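# Place the hand knob on the pad as pictured

## Task

Set the hand knob on the pad by itself, in the same resting orientation shown in the goal picture (the manual's reference image), with every part of it inside the pad's edges and nothing toppled along the way.

## Robot and tools

Robot: two arms, left_arm and right_arm, each with a two-finger gripper. Base poses in the scene frame: left_arm at (+0.036, +0.263, +0.048) m, quat_wxyz (+1.000, 0, 0, -0.012); right_arm at (-0.034, -0.227, +0.037) m, quat_wxyz (+1.000, 0, 0, -0.015). A camera stand sits behind the arms. Cameras: cam_head_left, cam_head_right (fixed), cam_left_wrist, cam_right_wrist (on the grippers), all 504x504.

Frames: the scene frame has its origin at table height midway between the nominal bases, +z up, +x out over the table, left_arm toward +y (arm names do not match image sides). Fixed cameras and the table use the scene frame. Everything about a hand (reported positions, quaternions, targets, offsets) uses that arm's own base frame, and rotations turn about the Hand target point. The gripper's fingers point along its +z and spread along its y; end_effector_position is the spot between the pads, about 1 cm short of the tips.

Row layout (shared by execute_actions and move): one flat list of 14 numbers covering both arms, each in [-1, 1]: dx, dy, dz, rx, ry, rz, opening for left_arm, then the same seven for right_arm. Always send all 14 even if one arm stays put. dx..rz are an offset, not a pose: they are measured from that arm's Hand target as it was when the action or move began, in that arm's base axes; 1.0 equals 0.6 m for dx/dy/dz and 180 degrees for the rotation vector rx, ry, rz. A translation longer than 1.0 gets shortened. Sending the same offset twice moves twice. All zeros re-requests the current Hand target. opening is absolute, not an offset: +1 fully open (0.094 m), -1 closed; a 0 there is a real command (half open), so to leave a gripper alone repeat its present opening.

execute_actions: actions is a list of actions; each action is a list of up to 15 rows, one per 1/30 s step, and a short list repeats its last row to fill 15 steps. Every row in an action counts from the action's starting Hand target. cameras picks images by name (["all"], [] or null). An empty actions list returns state plus all images.

move: target is one 14-number row or a list of up to 15 rows, every row an offset from the same starting Hand targets. The grippers travel in straight lines, finishing together, capped at 10 s. speed in m/s (0.002 to 2.9, default 0.25; turning limited to twice that in rad/s), one value or one per target. blend in metres rounds corners of a list (0 means stop at each). opening_speed sets how fast openings change, per second on the -1..+1 scale (at least 0.2); use it for gentle closing. grip_force: newtons per pad, 10 to 50, per arm or one value; it persists, and lower forces close slowly. blocking=false returns early while the move continues. Moves do not avoid obstacles or the other arm; don't route a path near an arm's own base, go around it. Faster moves strike harder and lag more.

wait: seconds 0 to 10, arms keep their last command. stop: brakes a running move. zoom_image: camera plus region [x0, y0, x1, y1] in pixels, at most 504 each way, on the newest image. show_instructions: shows the reference picture. finished_scene: scene is the current scene's integer number; it ends the scene for good, so the object must already sit correctly and stay there without the robot.

Results: each arm's end_effector_position (m) and end_effector_quat_wxyz in its base frame, may be off by a few cm. Hand target is the last commanded pose after clipping; new offsets start from it. The controller limits each step's orientation to within 40 degrees of the measured one. Grippers often rest a little short of target from friction and weight; that is not proof of contact. If short, send the gap as an offset. grip_measured is the measured opening on the -1..+1 scale; when squeezing a hard part it reads slightly below the part's width, so to release command well above it. Joint torques are noisy, offset and include arm weight. A Joint velocities line may be omitted when all are near zero. A move adds a move: line: done (within 10 mm and 2 degrees), off_target, moving, held (a check blocked a step, or clearance stopped it), fault; limits=paced means clipped, limits=held means steps withheld. Joint ranges (rad): waist -2.618 to 3.054, shoulder 0.000 to 3.142, elbow 0.000 to 3.142 (straight at 2.901), wrist pitch -1.571 to 1.571, wrist yaw -1.571 to 1.571, wrist roll -2.094 to 2.094.

Cautions: an arm blocked by something keeps pushing; back it off by commanding past the gripper. Keep the arms and grippers from touching each other, and never let one gripper close on the other's fingers. Avoid dropping the object from height, releasing it while it moves, striking the table or fixed objects, and strain on the wrist camera cables. Nothing may fall off or be left off the table. Loose objects may get small random nudges. Motors heat when holding loads, reaching far or pushing: MOTOR HOT appears at 75 °C, and at 90 °C the arm folds and stops working, so relax arms when idle. The scene keeps running while you think.

Each tool is called as a command line: name --argument value for each argument, lists and objects as JSON in quotes; but a table of rows of numbers goes row by row, as --pt "numbers of a row", without its own name.

Reference images:

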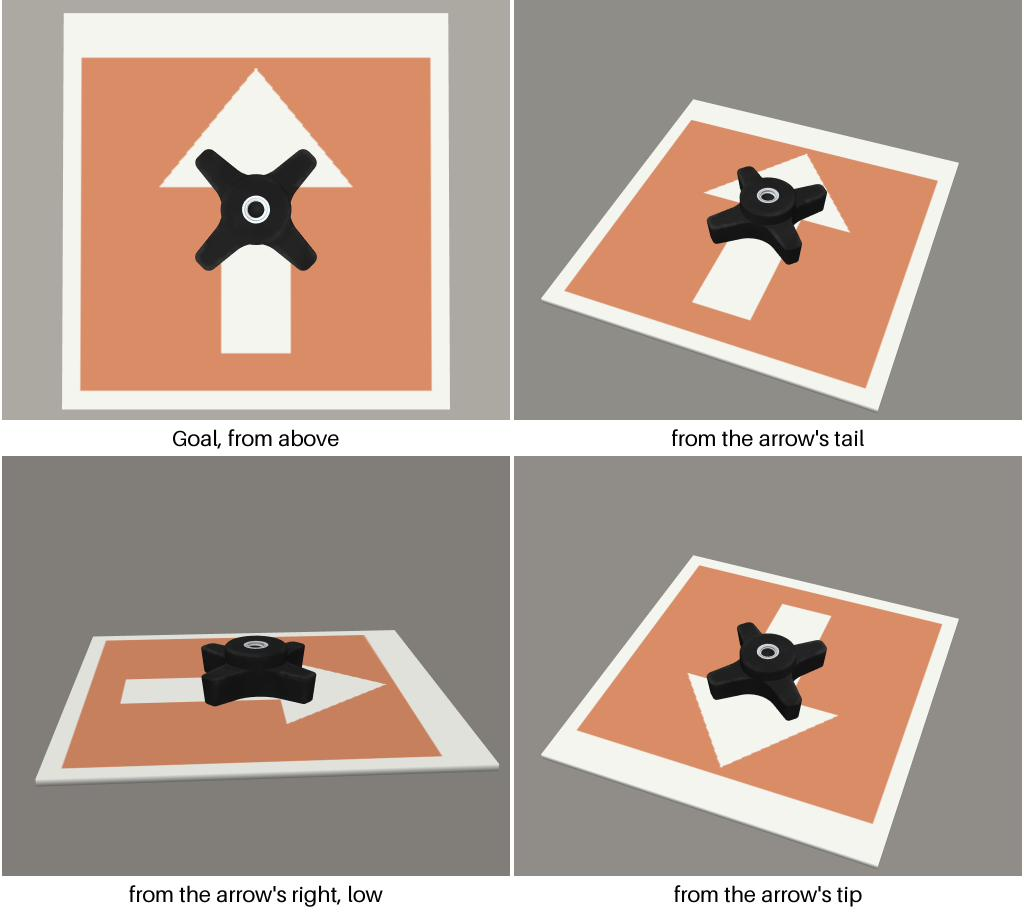

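## Session

execute_actions --actions '[]'

Scene clock: 0.00 s.
left_arm: end_effector_position=(+0.4011, +0.0078, +0.1130) grip_measured=+1.000 end_effector_quat_wxyz=(+0.613, -0.018, +0.788, +0.058) | right_arm: end_effector_position=(+0.3839, -0.0313, +0.1302) grip_measured=+1.000 end_effector_quat_wxyz=(+0.636, +0.078, +0.761, -0.101)
Joint positions: left_arm=[-0.059 1.562 0.348 0.966 -0.171 0.028 0.094] | right_arm=[0.063 1.499 0.288 1.03 0.318 0.002 0.094]
Joint velocities: within noise
Joint torques (N m): no reading
Heat: left arm: 38 °C; right arm: 42 °C.
Hand target: left_arm +0.4063, +0.0071, +0.1294; +0.632, -0.022, +0.773, +0.053 | right_arm +0.3882, -0.0305, +0.1440; +0.652, +0.082, +0.748, -0.095
Tool commands: left_gripper/opening=+1.0 right_gripper/opening=+1.0

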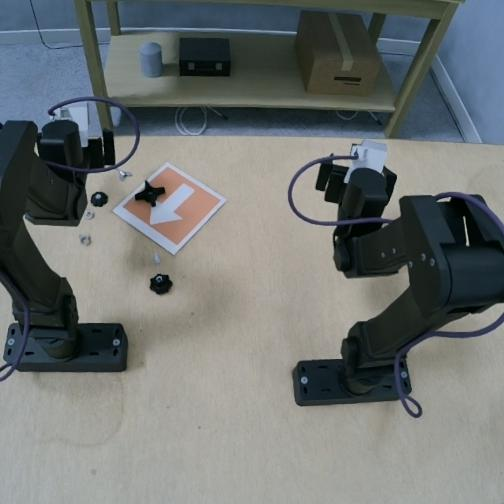

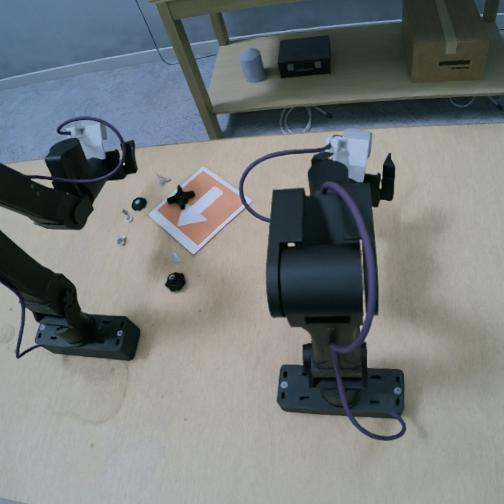

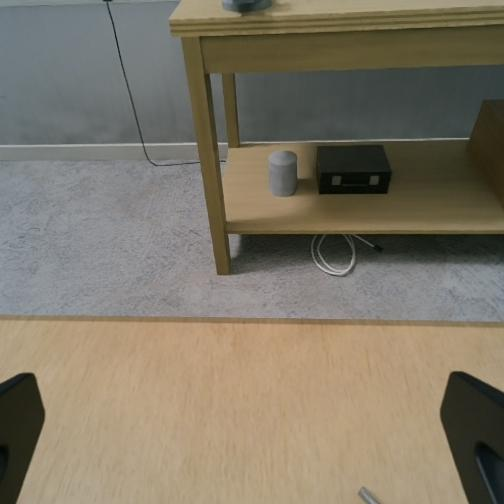

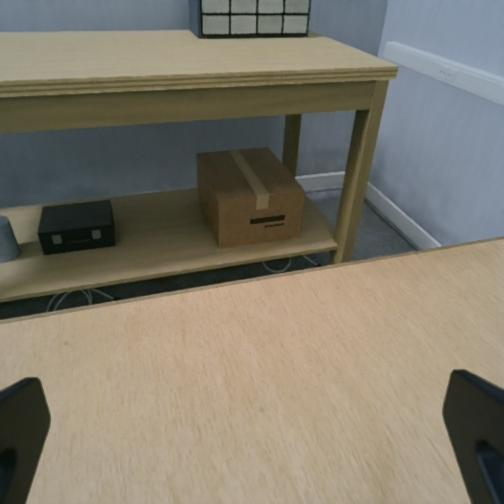

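zoom_image --camera "cam_head_left" --region '[70, 140, 250, 320]'

zoom_image --camera "cam_head_right" --region '[100, 140, 280, 320]'

Scaled by 2.800 from the camera's 504x504 image, which has a finer 720x720 frame.

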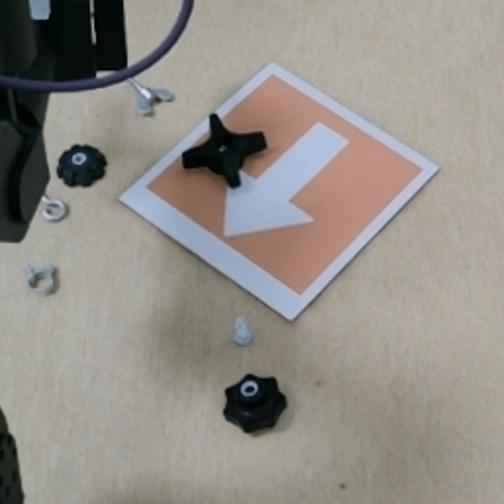

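Scaled by 2.800 from the camera's 504x504 image, which has a finer 720x720 frame.

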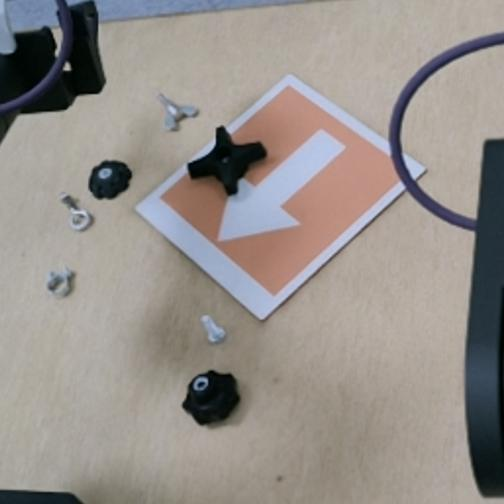

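move --target '[-0.127,-0.128,0.152,-0.0366,0.436,-0.0152,1, 0,0,0,0,0,0,1]' --speed 0.4 --cameras '["cam_left_wrist","cam_head_left","cam_head_right"]'

Scene clock: 84.23 s.
left_arm: end_effector_position=(+0.3310, -0.0672, +0.2086) grip_measured=+1.000 end_effector_quat_wxyz=(+0.049, +0.006, +0.999, -0.008) | right_arm: end_effector_position=(+0.3839, -0.0313, +0.1302) grip_measured=+1.000 end_effector_quat_wxyz=(+0.636, +0.078, +0.761, -0.101)
Joint positions: left_arm=[-0.205 1.777 1.863 -1.557 -0.003 -0.193 0.094] | right_arm=[0.063 1.499 0.288 1.03 0.318 0.002 0.094]
Joint torques (N m): left_arm=[-0.44 -6.61 8.03 0.31 0.11 -0.13] | right_arm=[0.1 -4.01 5.3 2.1 0.11 0.04]
Heat: left arm: 43 °C; right arm: 44 °C.
Hand target: left_arm +0.3301, -0.0697, +0.2206; +0.000, +0.000, +1.000, +0.000 | right_arm +0.3882, -0.0305, +0.1440; +0.652, +0.082, +0.748, -0.095
Off the commanded pose: left_arm 0.012 m, 6 deg | right_arm 0.014 m, 2 deg.
joint sent to its limit (left arm) — joint 4 (wrist pitch), lower limit. The joint targets are off in position and orientation.
move: off_target (left_arm, right_arm)
Images, in order (width x height): cam_head_left 504x504, cam_head_right 504x504, cam_left_wrist 504x504.

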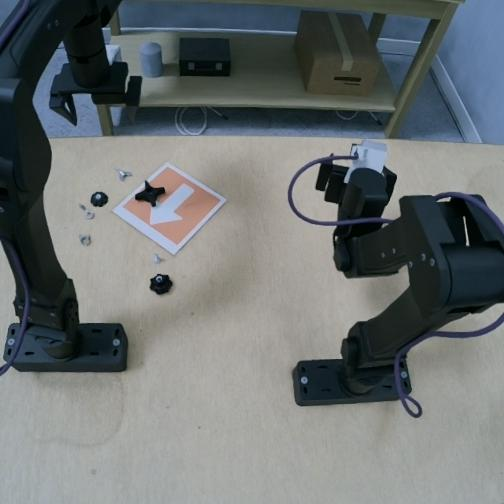

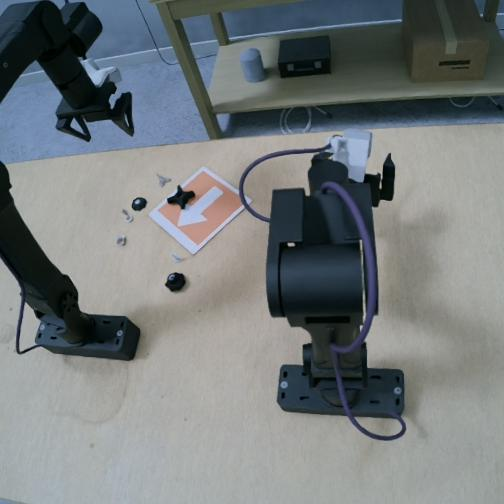

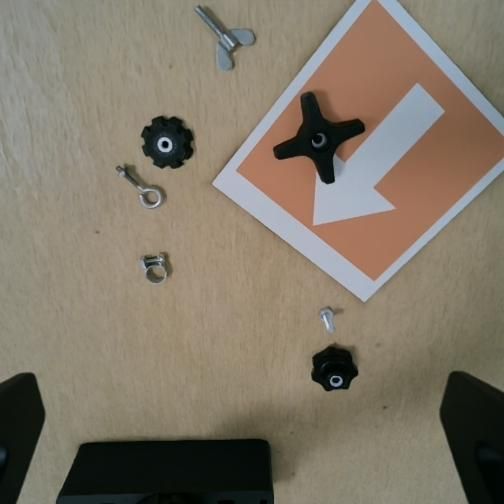

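zoom_image --camera "cam_left_wrist" --region '[200, 0, 504, 304]'

zoom_image --camera "cam_left_wrist" --region '[250, 70, 390, 210]'

Scaled by 1.658 from the camera's 504x504 image, which has a finer 720x720 frame.

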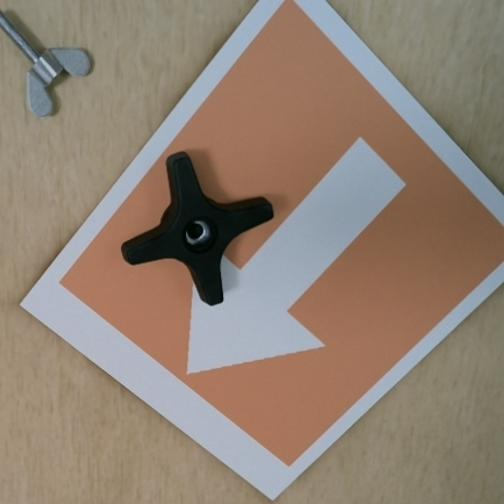

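Scaled by 3.600 from the camera's 504x504 image, which has a finer 720x720 frame.

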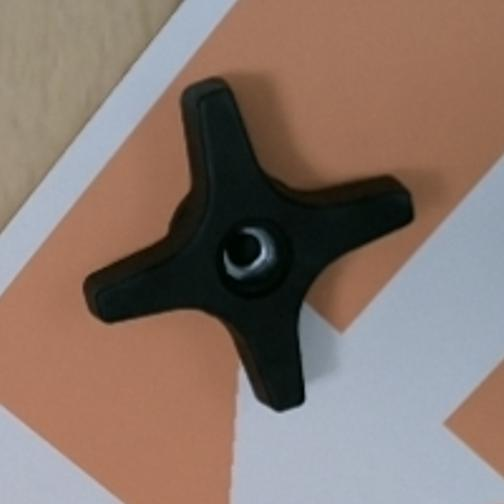

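move --target '[0.1423,-0.0605,-0.2843,-0.0116,0.0828,0.0883,-0.1, 0,0,0,0,0,0,1]' --speed 0.3 --cameras '["cam_left_wrist","cam_head_left"]'

Scene clock: 633.87 s.
left_arm: end_effector_position=(+0.4136, -0.1045, +0.0343) grip_measured=-0.097 end_effector_quat_wxyz=(-0.122, -0.127, +0.984, -0.014) | right_arm: end_effector_position=(+0.3839, -0.0313, +0.1302) grip_measured=+1.000 end_effector_quat_wxyz=(+0.636, +0.078, +0.761, -0.101)
Joint positions: left_arm=[-0.205 2.486 2.238 -1.545 0.105 -0.451 0.042] | right_arm=[0.063 1.499 0.288 1.03 0.318 0.002 0.094]
Joint torques (N m): left_arm=[0.65 -11.47 8.03 -0.32 0.18 -0.15] | right_arm=[0.2 -4.16 5.26 2.13 0.1 0.03]
Heat: left arm: 45 °C; right arm: 42 °C.
Hand target: left_arm +0.4155, -0.1060, +0.0500; -0.130, -0.138, +0.982, -0.018 | right_arm +0.3882, -0.0305, +0.1440; +0.652, +0.082, +0.748, -0.095
Off the commanded pose: left_arm 0.016 m, 2 deg | right_arm 0.014 m, 2 deg.
joint sent to its limit (left arm) — joint 4 (wrist pitch), lower limit. The joint targets are off in position, not in orientation.
move: off_target (left_arm, right_arm)
Images, in order (width x height): cam_head_left 504x504, cam_left_wrist 504x504.

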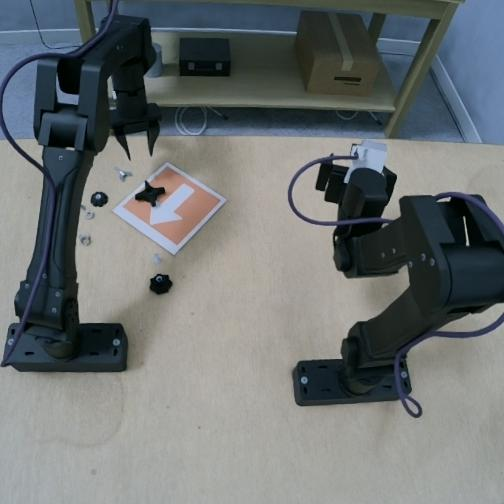

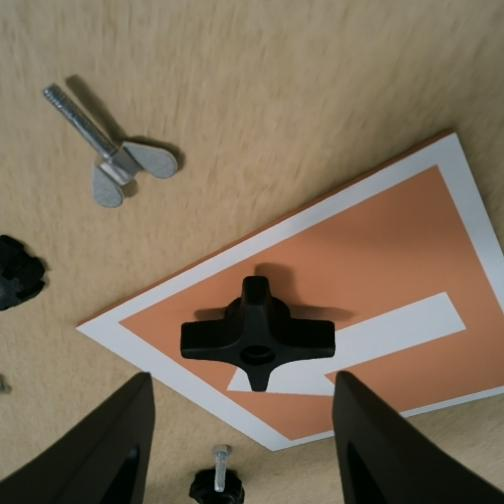

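move --target '[-0.0208,-0.0122,-0.0457,0,0,0,-0.1, 0,0,0,0,0,0,1]' --speed 0.15 --cameras '["cam_left_wrist"]'

Scene clock: 673.10 s.
left_arm: end_effector_position=(+0.4008, -0.1101, +0.0121) grip_measured=-0.097 end_effector_quat_wxyz=(-0.141, -0.129, +0.981, -0.008) | right_arm: end_effector_position=(+0.3839, -0.0313, +0.1302) grip_measured=+1.000 end_effector_quat_wxyz=(+0.636, +0.078, +0.761, -0.101)
Joint positions: left_arm=[-0.222 2.486 2.14 -1.487 0.112 -0.469 0.042] | right_arm=[0.063 1.499 0.288 1.03 0.318 0.002 0.094]
Joint torques (N m): left_arm=[-0.43 -12.55 4 0.02 0.19 -0.13] | right_arm=[-0.03 -3.97 5.44 2.07 0.09 0]
Heat: left arm: 46 °C; right arm: 42 °C.
Hand target: left_arm +0.4030, -0.1133, +0.0226; -0.130, -0.138, +0.982, -0.018 | right_arm +0.3882, -0.0305, +0.1440; +0.652, +0.082, +0.748, -0.095
Off the commanded pose: left_arm 0.011 m, 2 deg | right_arm 0.014 m, 2 deg.
move: off_target (left_arm, right_arm)
Images, in order (width x height): cam_left_wrist 504x504.

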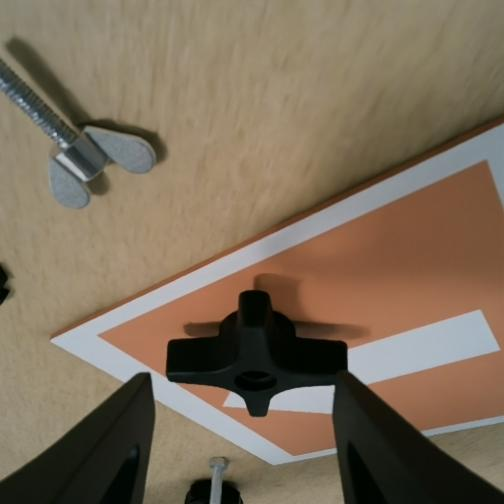

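move --target '[-0.0303,-0.0142,-0.0338,0,0,0,-0.1, 0,0,0,0,0,0,1]' --speed 0.1 --cameras '["cam_left_wrist"]'

Scene clock: 711.23 s.
left_arm: end_effector_position=(+0.3788, -0.1190, -0.0172) grip_measured=-0.097 end_effector_quat_wxyz=(-0.153, -0.128, +0.980, -0.003) | right_arm: end_effector_position=(+0.3839, -0.0313, +0.1302) grip_measured=+1.000 end_effector_quat_wxyz=(+0.636, +0.078, +0.761, -0.101)
Joint positions: left_arm=[-0.253 2.447 1.945 -1.352 0.119 -0.495 0.042] | right_arm=[0.063 1.499 0.288 1.03 0.318 0.002 0.094]
Joint torques (N m): left_arm=[-0.24 -14.39 3.73 0.02 0.18 -0.15] | right_arm=[0.16 -3.86 5.39 2.14 0.09 0.01]
Heat: left arm: 50 °C; right arm: 42 °C.
Hand target: left_arm +0.3848, -0.1218, +0.0023; -0.130, -0.138, +0.982, -0.018 | right_arm +0.3882, -0.0305, +0.1440; +0.652, +0.082, +0.748, -0.095
Off the commanded pose: left_arm 0.021 m, 3 deg | right_arm 0.014 m, 2 deg.
move: off_target (left_arm, right_arm)
Images, in order (width x height): cam_left_wrist 504x504.

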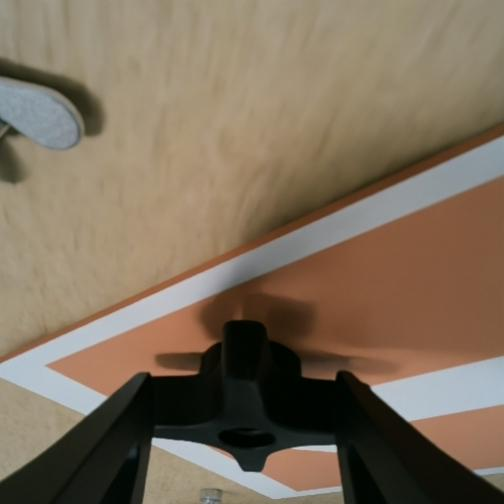

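move --target '[-0.013,-0.0037,-0.0168,0,0,0,-0.1, 0,0,0,0,0,0,1]' --speed 0.1 --cameras '["cam_left_wrist"]'

Scene clock: 729.27 s.
left_arm: end_effector_position=(+0.3712, -0.1170, -0.0278) grip_measured=-0.097 end_effector_quat_wxyz=(-0.154, -0.132, +0.979, -0.002) | right_arm: end_effector_position=(+0.3839, -0.0313, +0.1302) grip_measured=+1.000 end_effector_quat_wxyz=(+0.636, +0.078, +0.761, -0.101)
Joint positions: left_arm=[-0.253 2.429 1.866 -1.293 0.119 -0.505 0.042] | right_arm=[0.063 1.499 0.288 1.03 0.318 0.002 0.094]
Joint torques (N m): left_arm=[-0.4 -14.39 3.66 0.01 0.2 -0.15] | right_arm=[-0.06 -4.07 5.35 2.15 0.05 0.01]
Heat: left arm: 57 °C; right arm: 42 °C.
Hand target: left_arm +0.3770, -0.1240, -0.0078; -0.130, -0.138, +0.982, -0.018 | right_arm +0.3882, -0.0305, +0.1440; +0.652, +0.082, +0.748, -0.095
Off the commanded pose: left_arm 0.022 m, 3 deg | right_arm 0.014 m, 2 deg.
move: off_target (left_arm, right_arm)
Images, in order (width x height): cam_left_wrist 504x504.

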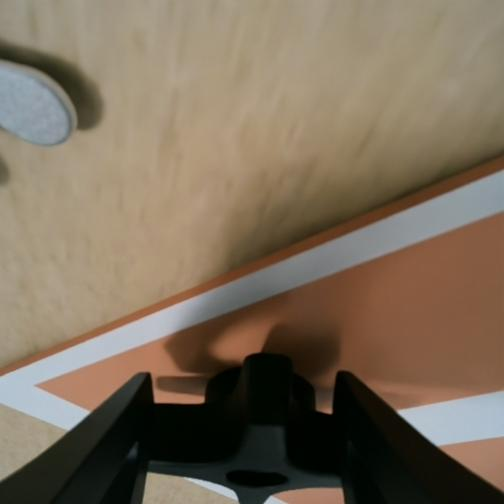

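move --target '[-0.015,-0.0133,-0.0153,0,0,0,-0.1, 0,0,0,0,0,0,1]' --speed 0.1 --cameras '["cam_left_wrist"]'

Scene clock: 744.53 s.
left_arm: end_effector_position=(+0.3616, -0.1241, -0.0337) grip_measured=-0.097 end_effector_quat_wxyz=(-0.155, -0.134, +0.979, -0.004) | right_arm: end_effector_position=(+0.3839, -0.0313, +0.1302) grip_measured=+1.000 end_effector_quat_wxyz=(+0.636, +0.078, +0.761, -0.101)
Joint positions: left_arm=[-0.273 2.407 1.802 -1.249 0.128 -0.526 0.042] | right_arm=[0.063 1.499 0.288 1.03 0.318 0.002 0.094]
Joint torques (N m): left_arm=[-0.51 -13.96 3.56 0.08 0.13 -0.16] | right_arm=[0.13 -4.05 5.3 2.13 0.07 0.03]
Heat: left arm: 56 °C; right arm: 42 °C.
Hand target: left_arm +0.3680, -0.1320, -0.0169; -0.130, -0.138, +0.982, -0.018 | right_arm +0.3882, -0.0305, +0.1440; +0.652, +0.082, +0.748, -0.095
Off the commanded pose: left_arm 0.020 m, 3 deg | right_arm 0.014 m, 2 deg.
move: off_target (left_arm, right_arm)
Images, in order (width x height): cam_left_wrist 504x504.

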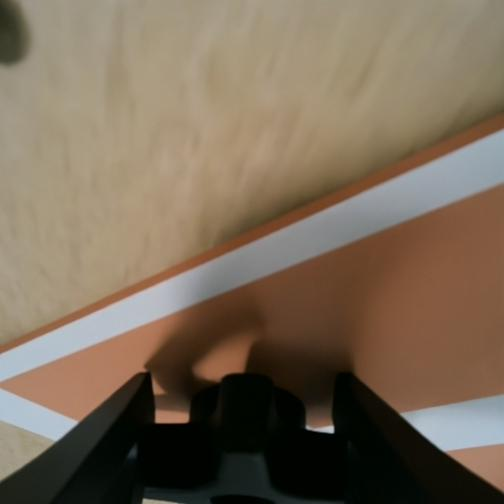

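zoom_image --camera "cam_left_wrist" --region '[120, 340, 380, 504]'

Scaled by 1.938 from the camera's 504x504 image, which has a finer 720x720 frame.

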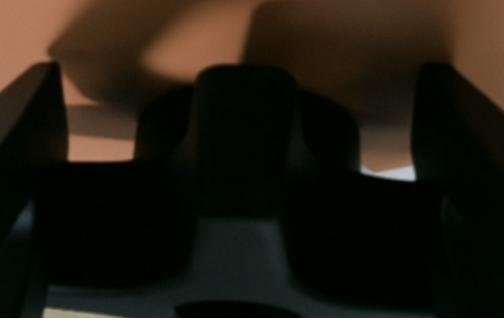

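move --target '[-0.0097,-0.0027,-0.015,0,0,0,-0.1, 0,0,0,0,0,0,1]' --speed 0.1 --cameras '["cam_left_wrist"]'

Scene clock: 767.60 s.
left_arm: end_effector_position=(+0.3595, -0.1247, -0.0358) grip_measured=-0.097 end_effector_quat_wxyz=(-0.147, -0.137, +0.980, -0.008) | right_arm: end_effector_position=(+0.3839, -0.0313, +0.1302) grip_measured=+1.000 end_effector_quat_wxyz=(+0.636, +0.078, +0.761, -0.101)
Joint positions: left_arm=[-0.274 2.384 1.756 -1.208 0.132 -0.534 0.042] | right_arm=[0.063 1.499 0.288 1.03 0.318 0.002 0.094]
Joint torques (N m): left_arm=[-0.76 -12.44 3.08 0.16 0.12 -0.16] | right_arm=[-0.14 -4.07 5.22 2.09 0.04 0.05]
Heat: left arm: 61 °C; right arm: 42 °C.
Hand target: left_arm +0.3622, -0.1336, -0.0259; -0.130, -0.138, +0.982, -0.018 | right_arm +0.3882, -0.0305, +0.1440; +0.652, +0.082, +0.748, -0.095
Off the commanded pose: left_arm 0.014 m, 2 deg | right_arm 0.014 m, 2 deg.
move: off_target (left_arm, right_arm)
Images, in order (width x height): cam_left_wrist 504x504.

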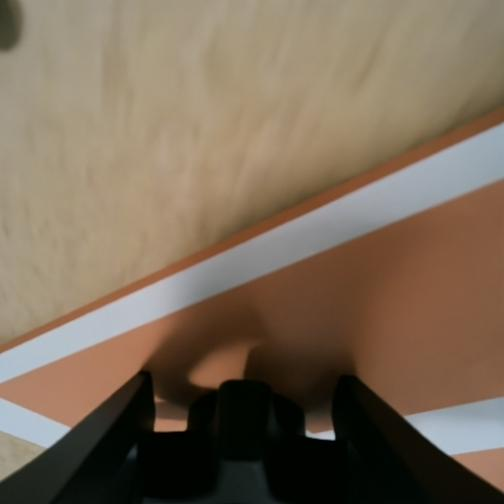

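move --target '[0,0,0.006,0,0,0,-0.9, 0,0,0,0,0,0,1]' --speed 0.1 --opening_speed 0.6 --grip_force '[25, 50]' --cameras '["cam_left_wrist"]'

Scene clock: 778.93 s.
left_arm: end_effector_position=(+0.3578, -0.1316, -0.0355) grip_measured=-0.707 end_effector_quat_wxyz=(-0.149, -0.133, +0.980, -0.015) | right_arm: end_effector_position=(+0.3839, -0.0313, +0.1302) grip_measured=+1.000 end_effector_quat_wxyz=(+0.636, +0.078, +0.761, -0.101)
Joint positions: left_arm=[-0.285 2.384 1.756 -1.206 0.148 -0.535 0.014] | right_arm=[0.063 1.499 0.288 1.03 0.318 0.002 0.094]
Joint torques (N m): left_arm=[-0.47 -12.85 3.49 0.07 0.06 -0.18] | right_arm=[-0.09 -4.15 5.18 2.09 0.09 0.07]
Heat: left arm: 59 °C; right arm: 42 °C.
Hand target: left_arm +0.3622, -0.1336, -0.0223; -0.130, -0.138, +0.982, -0.018 | right_arm +0.3882, -0.0305, +0.1440; +0.652, +0.082, +0.748, -0.095
Off the commanded pose: left_arm 0.014 m, 2 deg | right_arm 0.014 m, 2 deg.
grip_force (N): 25, 50
move: off_target (left_arm, right_arm)
Images, in order (width x height): cam_left_wrist 504x504.

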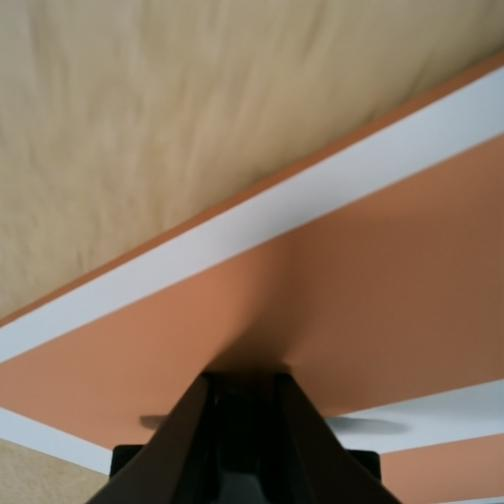

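move --target '[0,0,0.11,0,0,0,-0.9, 0,0,0,0,0,0,1]' --speed 0.12 --cameras '["cam_left_wrist","cam_head_left"]'

Scene clock: 786.87 s.
left_arm: end_effector_position=(+0.3585, -0.1304, +0.0172) grip_measured=-0.707 end_effector_quat_wxyz=(-0.145, -0.132, +0.980, -0.011) | right_arm: end_effector_position=(+0.3839, -0.0313, +0.1302) grip_measured=+1.000 end_effector_quat_wxyz=(+0.636, +0.078, +0.761, -0.101)
Joint positions: left_arm=[-0.287 2.314 1.853 -1.369 0.138 -0.537 0.014] | right_arm=[0.063 1.499 0.288 1.03 0.318 0.002 0.094]
Joint torques (N m): left_arm=[-0.5 -12.72 7.6 -0.43 0.11 -0.13] | right_arm=[-0.2 -4.21 5.24 2.09 0.09 0.05]
Heat: left arm: 58 °C; right arm: 42 °C.
Hand target: left_arm +0.3622, -0.1336, +0.0437; -0.130, -0.138, +0.982, -0.018 | right_arm +0.3882, -0.0305, +0.1440; +0.652, +0.082, +0.748, -0.095
Off the commanded pose: left_arm 0.027 m, 2 deg | right_arm 0.014 m, 2 deg.
grip_force (N): 25, 50
move: off_target (left_arm, right_arm)
Images, in order (width x height): cam_head_left 504x504, cam_left_wrist 504x504.

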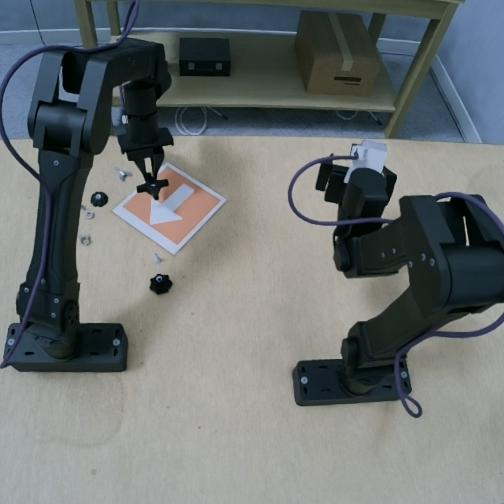

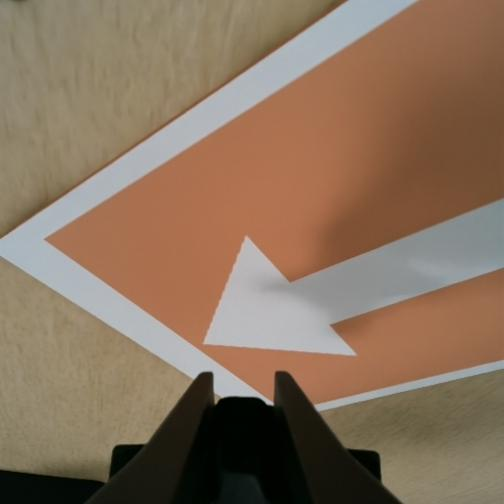

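move --pt "-0.0037 -0.194 0.1438 -0.0046 -0.2538 -0.1789 -0.9 -0.226 -0.4425 0 0 0 -0.25 1" --pt "-0.0903 -0.434 0.0688 -0.1801 -0.5536 -0.2729 -0.9 -0.226 -0.4425 0 0 0 -0.25 1" --speed 0.25 --blend '[0.04, 0]' --cameras '["cam_left_wrist","cam_head_left","cam_head_right"]'

Scene clock: 860.00 s.
left_arm: end_effector_position=(+0.3042, -0.3847, +0.0569) grip_measured=-0.708 end_effector_quat_wxyz=(+0.572, +0.333, +0.698, -0.272) | right_arm: end_effector_position=(+0.2415, -0.2913, +0.1271) grip_measured=+1.000 end_effector_quat_wxyz=(+0.543, +0.369, +0.673, -0.342)
Joint positions: left_arm=[-0.912 2.122 0.661 1.262 -0.023 -0.003 0.014] | right_arm=[-0.724 1.482 0.263 1.03 0.335 0.002 0.094]
Joint torques (N m): left_arm=[-0.24 -6.74 4.55 2.85 0.18 0.07] | right_arm=[-0.57 -3.19 7.15 2.11 -0.12 0.08]
Heat: left arm: 53 °C; right arm: 42 °C.
Hand target: left_arm +0.3080, -0.3940, +0.0849; +0.608, +0.324, +0.662, -0.297 | right_arm +0.2526, -0.2960, +0.1440; +0.566, +0.362, +0.660, -0.337
Off the commanded pose: left_arm 0.030 m, 7 deg | right_arm 0.021 m, 3 deg.
grip_force (N): 25, 50
move: off_target (left_arm, right_arm)
Images, in order (width x height): cam_head_left 504x504, cam_head_right 504x504, cam_left_wrist 504x504.

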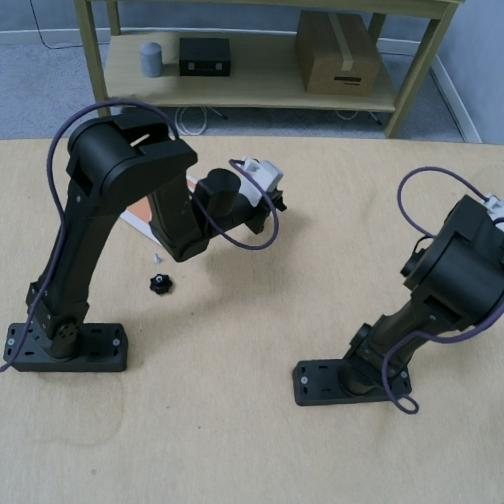

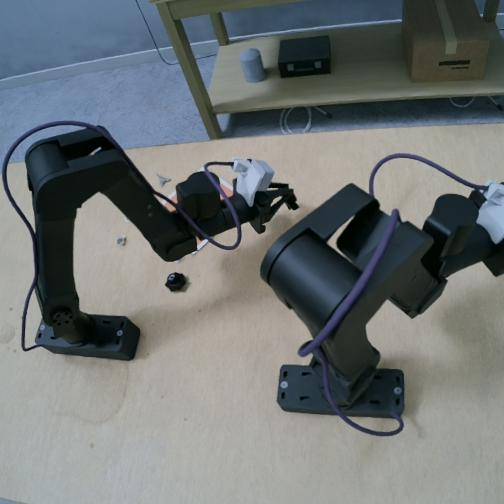

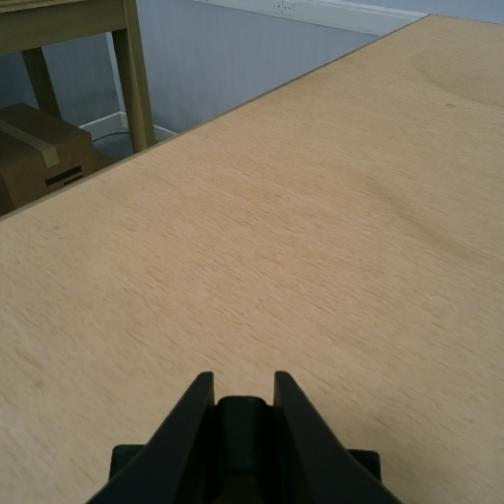

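zoom_image --camera "cam_head_left" --region '[190, 140, 330, 280]'

zoom_image --camera "cam_head_right" --region '[200, 140, 340, 280]'

zoom_image --camera "cam_left_wrist" --region '[90, 340, 400, 504]'

Scaled by 3.600 from the camera's 504x504 image, which has a finer 720x720 frame.

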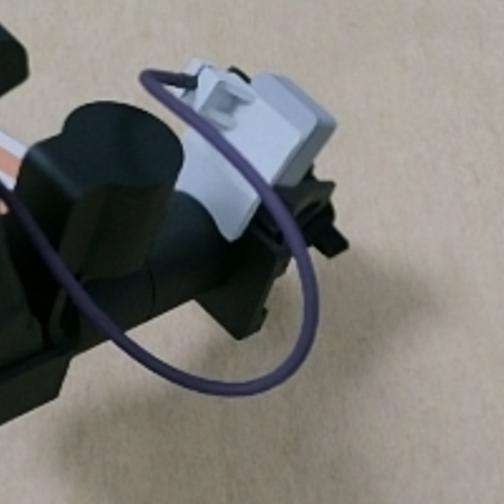

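Scaled by 3.600 from the camera's 504x504 image, which has a finer 720x720 frame.

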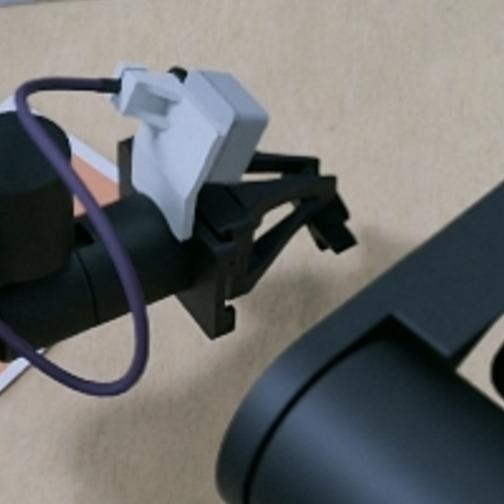

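Scaled by 1.626 from the camera's 504x504 image, which has a finer 720x720 frame.

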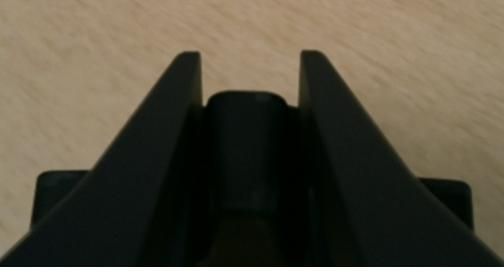

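move --target '[0,0,-0.058,0,0,0,-0.9,0,0,0,0,0,0,1]' --speed 0.1 --cameras '["cam_left_wrist","cam_head_left","cam_head_right"]'

zoom_image --camera "cam_head_right" --region '[200, 140, 340, 280]'

Scene clock: 892.27 s.
left_arm: end_effector_position=(+0.3050, -0.3838, +0.0280) grip_measured=-0.708 end_effector_quat_wxyz=(+0.579, +0.330, +0.693, -0.274) | right_arm: end_effector_position=(+0.2415, -0.2913, +0.1271) grip_measured=+1.000 end_effector_quat_wxyz=(+0.543, +0.369, +0.673, -0.342)
Joint positions: left_arm=[-0.909 2.276 0.675 1.42 -0.022 -0.001 0.014] | right_arm=[-0.724 1.482 0.263 1.03 0.335 0.002 0.094]
Joint torques (N m): left_arm=[-0.28 -6.67 4.49 2.69 0.15 0.05] | right_arm=[-0.46 -3.11 7.24 2.08 -0.12 0.01]
Heat: left arm: 47 °C; right arm: 42 °C.
Hand target: left_arm +0.3080, -0.3940, +0.0501; +0.608, +0.324, +0.662, -0.297 | right_arm +0.2526, -0.2960, +0.1440; +0.566, +0.362, +0.660, -0.337
Off the commanded pose: left_arm 0.025 m, 6 deg | right_arm 0.021 m, 3 deg.
grip_force (N): 25, 50
move: off_target (left_arm, right_arm)
Images, in order (width x height): cam_head_left 504x504, cam_head_right 504x504, cam_left_wrist 504x504.

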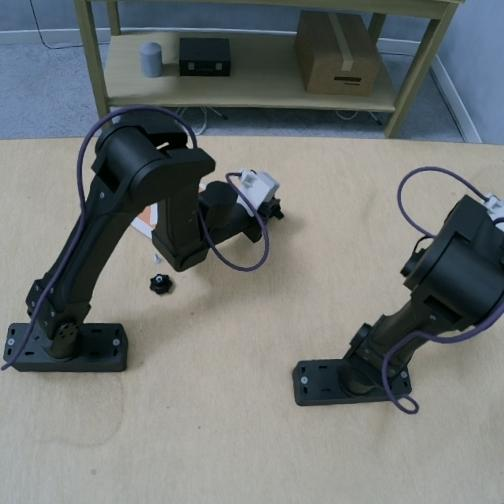

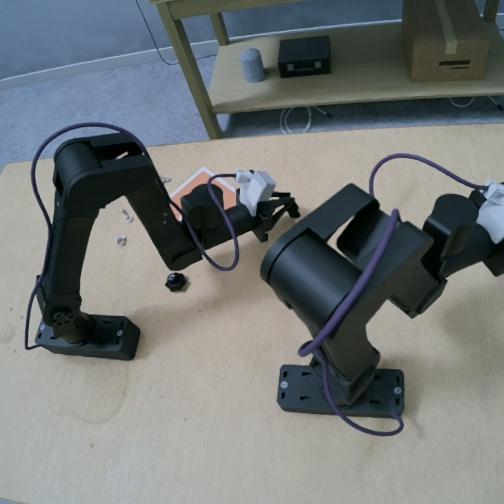

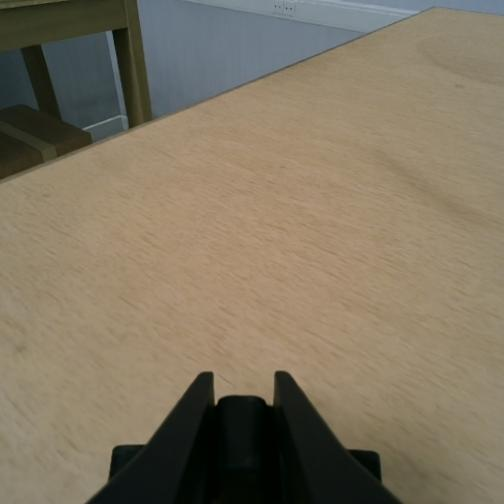

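Scaled by 3.600 from the camera's 504x504 image, which has a finer 720x720 frame.

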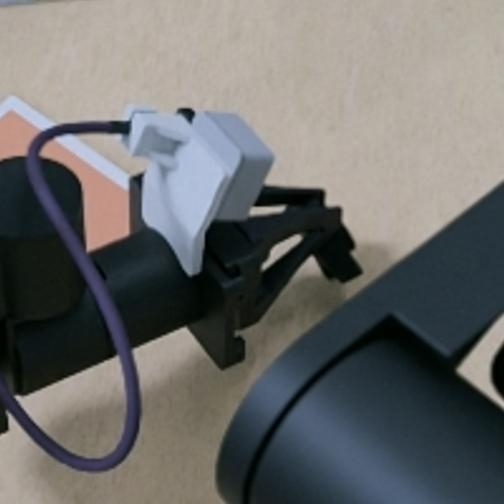

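move --target '[0,0,-0.03,0,0,0,-0.9,0,0,0,0,0,0,1]' --speed 0.06 --grip_force '[15, 50]' --cameras '["cam_left_wrist","cam_head_right"]'

zoom_image --camera "cam_head_right" --region '[200, 140, 340, 280]'

zoom_image --camera "cam_left_wrist" --region '[90, 340, 400, 504]'

Scene clock: 919.37 s.
left_arm: end_effector_position=(+0.3087, -0.3885, +0.0272) grip_measured=-0.708 end_effector_quat_wxyz=(+0.597, +0.323, +0.678, -0.283) | right_arm: end_effector_position=(+0.2415, -0.2913, +0.1271) grip_measured=+1.000 end_effector_quat_wxyz=(+0.543, +0.369, +0.673, -0.342)
Joint positions: left_arm=[-0.909 2.345 0.705 1.512 -0.022 -0.001 0.014] | right_arm=[-0.724 1.482 0.263 1.03 0.335 0.002 0.094]
Joint torques (N m): left_arm=[-0.24 -5.89 3.48 2.39 0.17 0.04] | right_arm=[-0.44 -2.91 7.1 2.09 -0.09 0.04]
Heat: left arm: 44 °C; right arm: 42 °C.
Hand target: left_arm +0.3080, -0.3940, +0.0321; +0.608, +0.324, +0.662, -0.297 | right_arm +0.2526, -0.2960, +0.1440; +0.566, +0.362, +0.660, -0.337
Off the commanded pose: left_arm 0.007 m, 3 deg | right_arm 0.021 m, 3 deg.
joint sent to its limit (left arm) — joint 4 (wrist pitch), upper limit. The joint targets are off in position, not in orientation.
grip_force (N): 15, 50
move: off_target (left_arm, right_arm)
Images, in order (width x height): cam_head_right 504x504, cam_left_wrist 504x504.

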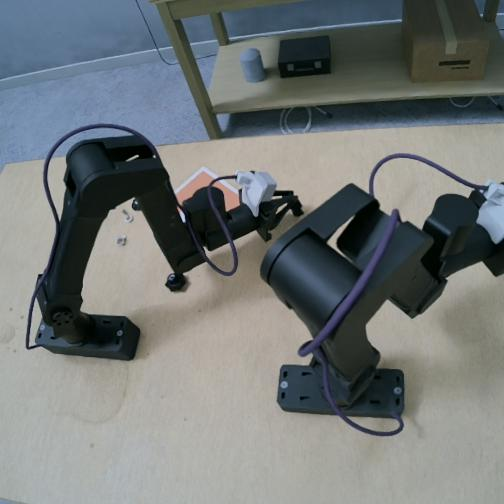

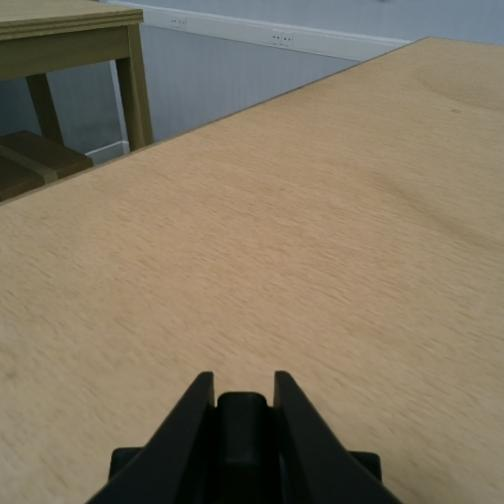

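Scaled by 3.600 from the camera's 504x504 image, which has a finer 720x720 frame.

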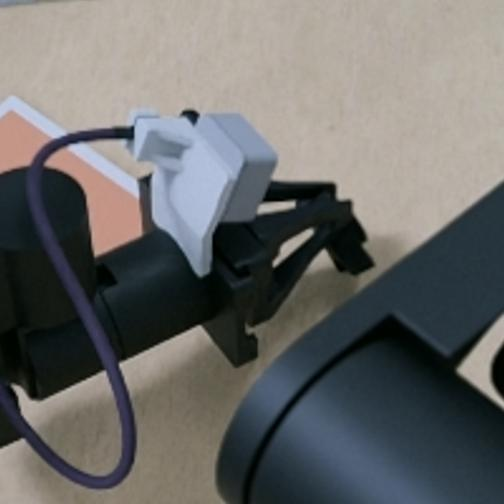

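Scaled by 1.626 from the camera's 504x504 image, which has a finer 720x720 frame.

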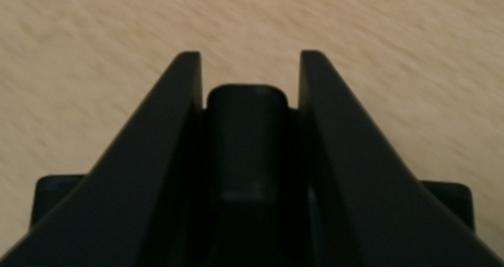

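move --target '[-0.0205,0.0252,-0.006,0,0,0,-0.9,0,0,0,0,0,0,1]' --speed 0.06 --cameras '["cam_left_wrist","cam_head_right"]'

zoom_image --camera "cam_left_wrist" --region '[90, 340, 400, 504]'

zoom_image --camera "cam_head_right" --region '[200, 140, 340, 280]'

Scene clock: 942.80 s.
left_arm: end_effector_position=(+0.3022, -0.3814, +0.0261) grip_measured=-0.708 end_effector_quat_wxyz=(+0.591, +0.326, +0.682, -0.281) | right_arm: end_effector_position=(+0.2415, -0.2913, +0.1271) grip_measured=+1.000 end_effector_quat_wxyz=(+0.543, +0.369, +0.673, -0.342)
Joint positions: left_arm=[-0.911 2.323 0.664 1.515 -0.022 -0.001 0.014] | right_arm=[-0.724 1.482 0.263 1.03 0.335 0.002 0.094]
Joint torques (N m): left_arm=[-0.36 -7.21 0.27 2.35 0.14 0.05] | right_arm=[-0.5 -3.07 7.13 2.1 -0.13 0.07]
Heat: left arm: 44 °C; right arm: 42 °C.
Hand target: left_arm +0.2957, -0.3789, +0.0285; +0.608, +0.324, +0.662, -0.297 | right_arm +0.2526, -0.2960, +0.1440; +0.566, +0.362, +0.660, -0.337
Off the commanded pose: left_arm 0.007 m, 4 deg | right_arm 0.021 m, 3 deg.
joint sent to its limit (left arm) — joint 4 (wrist pitch), upper limit. The joint targets are off in position and orientation.
grip_force (N): 15, 50
move: off_target (left_arm, right_arm)
Images, in order (width x height): cam_head_right 504x504, cam_left_wrist 504x504.

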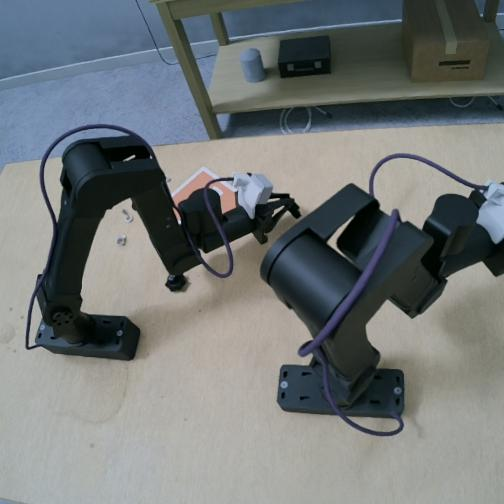

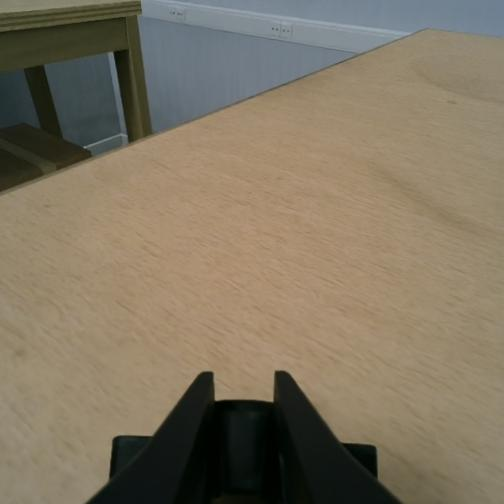

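Scaled by 1.626 from the camera's 504x504 image, which has a finer 720x720 frame.

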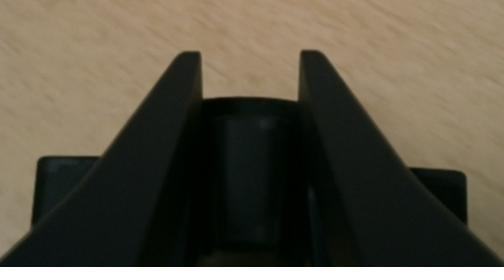

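Scaled by 3.600 from the camera's 504x504 image, which has a finer 720x720 frame.

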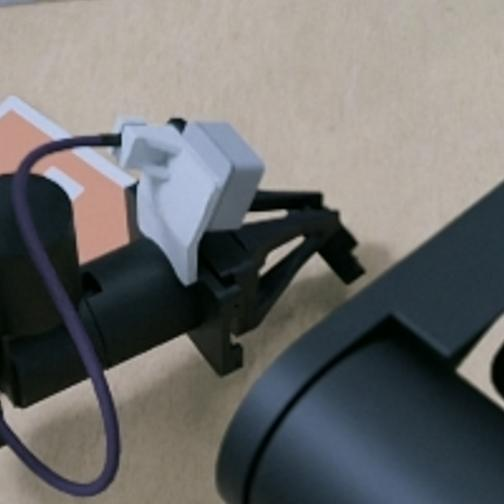

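move --target '[-0.0198,0.0245,-0.0268,0.0175,0.0137,0,-0.9,0,0,0,0,0,0,1]' --speed 0.06 --cameras '["cam_left_wrist","cam_head_right"]'

zoom_image --camera "cam_left_wrist" --region '[90, 340, 400, 504]'

zoom_image --camera "cam_head_right" --region '[200, 140, 340, 280]'

Scene clock: 959.83 s.
left_arm: end_effector_position=(+0.2851, -0.3604, +0.0023) grip_measured=-0.897 end_effector_quat_wxyz=(+0.560, +0.339, +0.707, -0.266) | right_arm: end_effector_position=(+0.2415, -0.2913, +0.1271) grip_measured=+1.000 end_effector_quat_wxyz=(+0.543, +0.369, +0.673, -0.342)
Joint positions: left_arm=[-0.912 2.32 0.572 1.515 -0.022 -0.001 0.005] | right_arm=[-0.724 1.482 0.263 1.03 0.335 0.002 0.094]
Joint torques (N m): left_arm=[-0.35 -6.82 1.57 2.36 0.1 0.04] | right_arm=[-0.62 -2.92 7.1 2.07 -0.1 0.03]
Heat: left arm: 44 °C; right arm: 42 °C.
Hand target: left_arm +0.2838, -0.3642, +0.0125; +0.584, +0.334, +0.683, -0.285 | right_arm +0.2526, -0.2960, +0.1440; +0.566, +0.362, +0.660, -0.337
Off the commanded pose: left_arm 0.011 m, 5 deg | right_arm 0.021 m, 3 deg.
joint sent to its limit (left arm) — joint 4 (wrist pitch), upper limit. The joint targets are off in position and orientation.
grip_force (N): 15, 50
move: off_target (left_arm, right_arm)
Images, in order (width x height): cam_head_right 504x504, cam_left_wrist 504x504.

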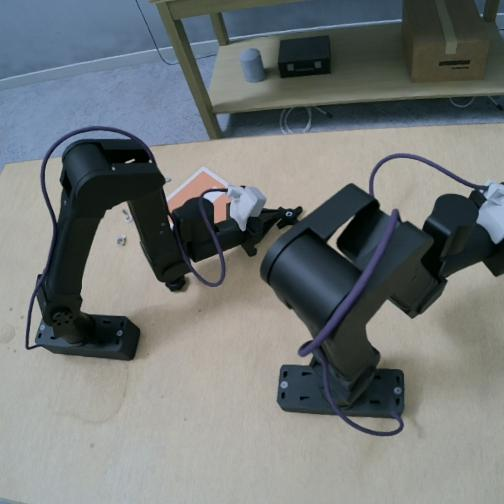

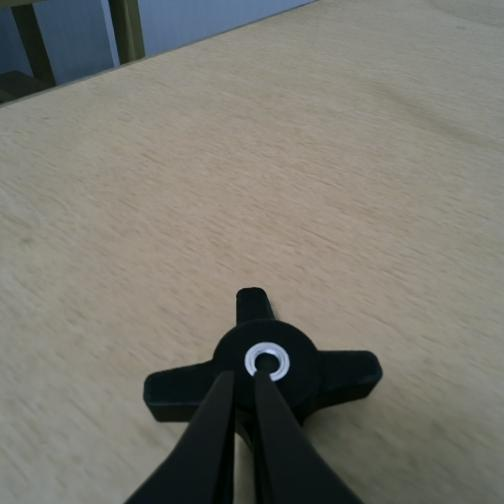

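Scaled by 1.626 from the camera's 504x504 image, which has a finer 720x720 frame.

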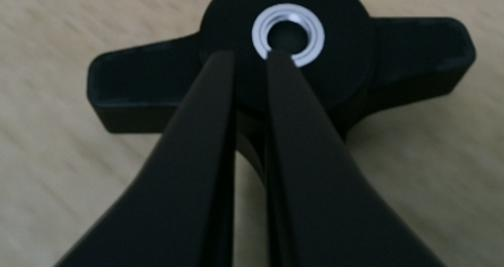

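Scaled by 3.600 from the camera's 504x504 image, which has a finer 720x720 frame.

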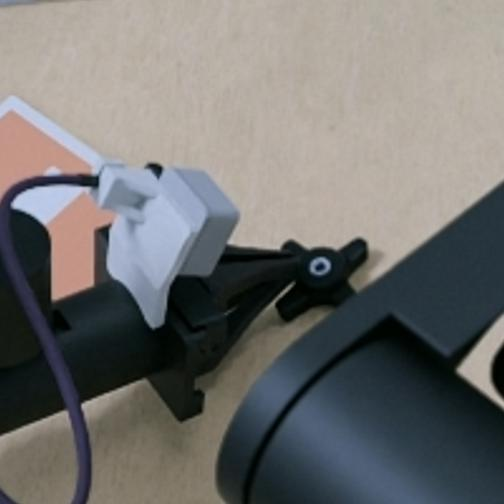

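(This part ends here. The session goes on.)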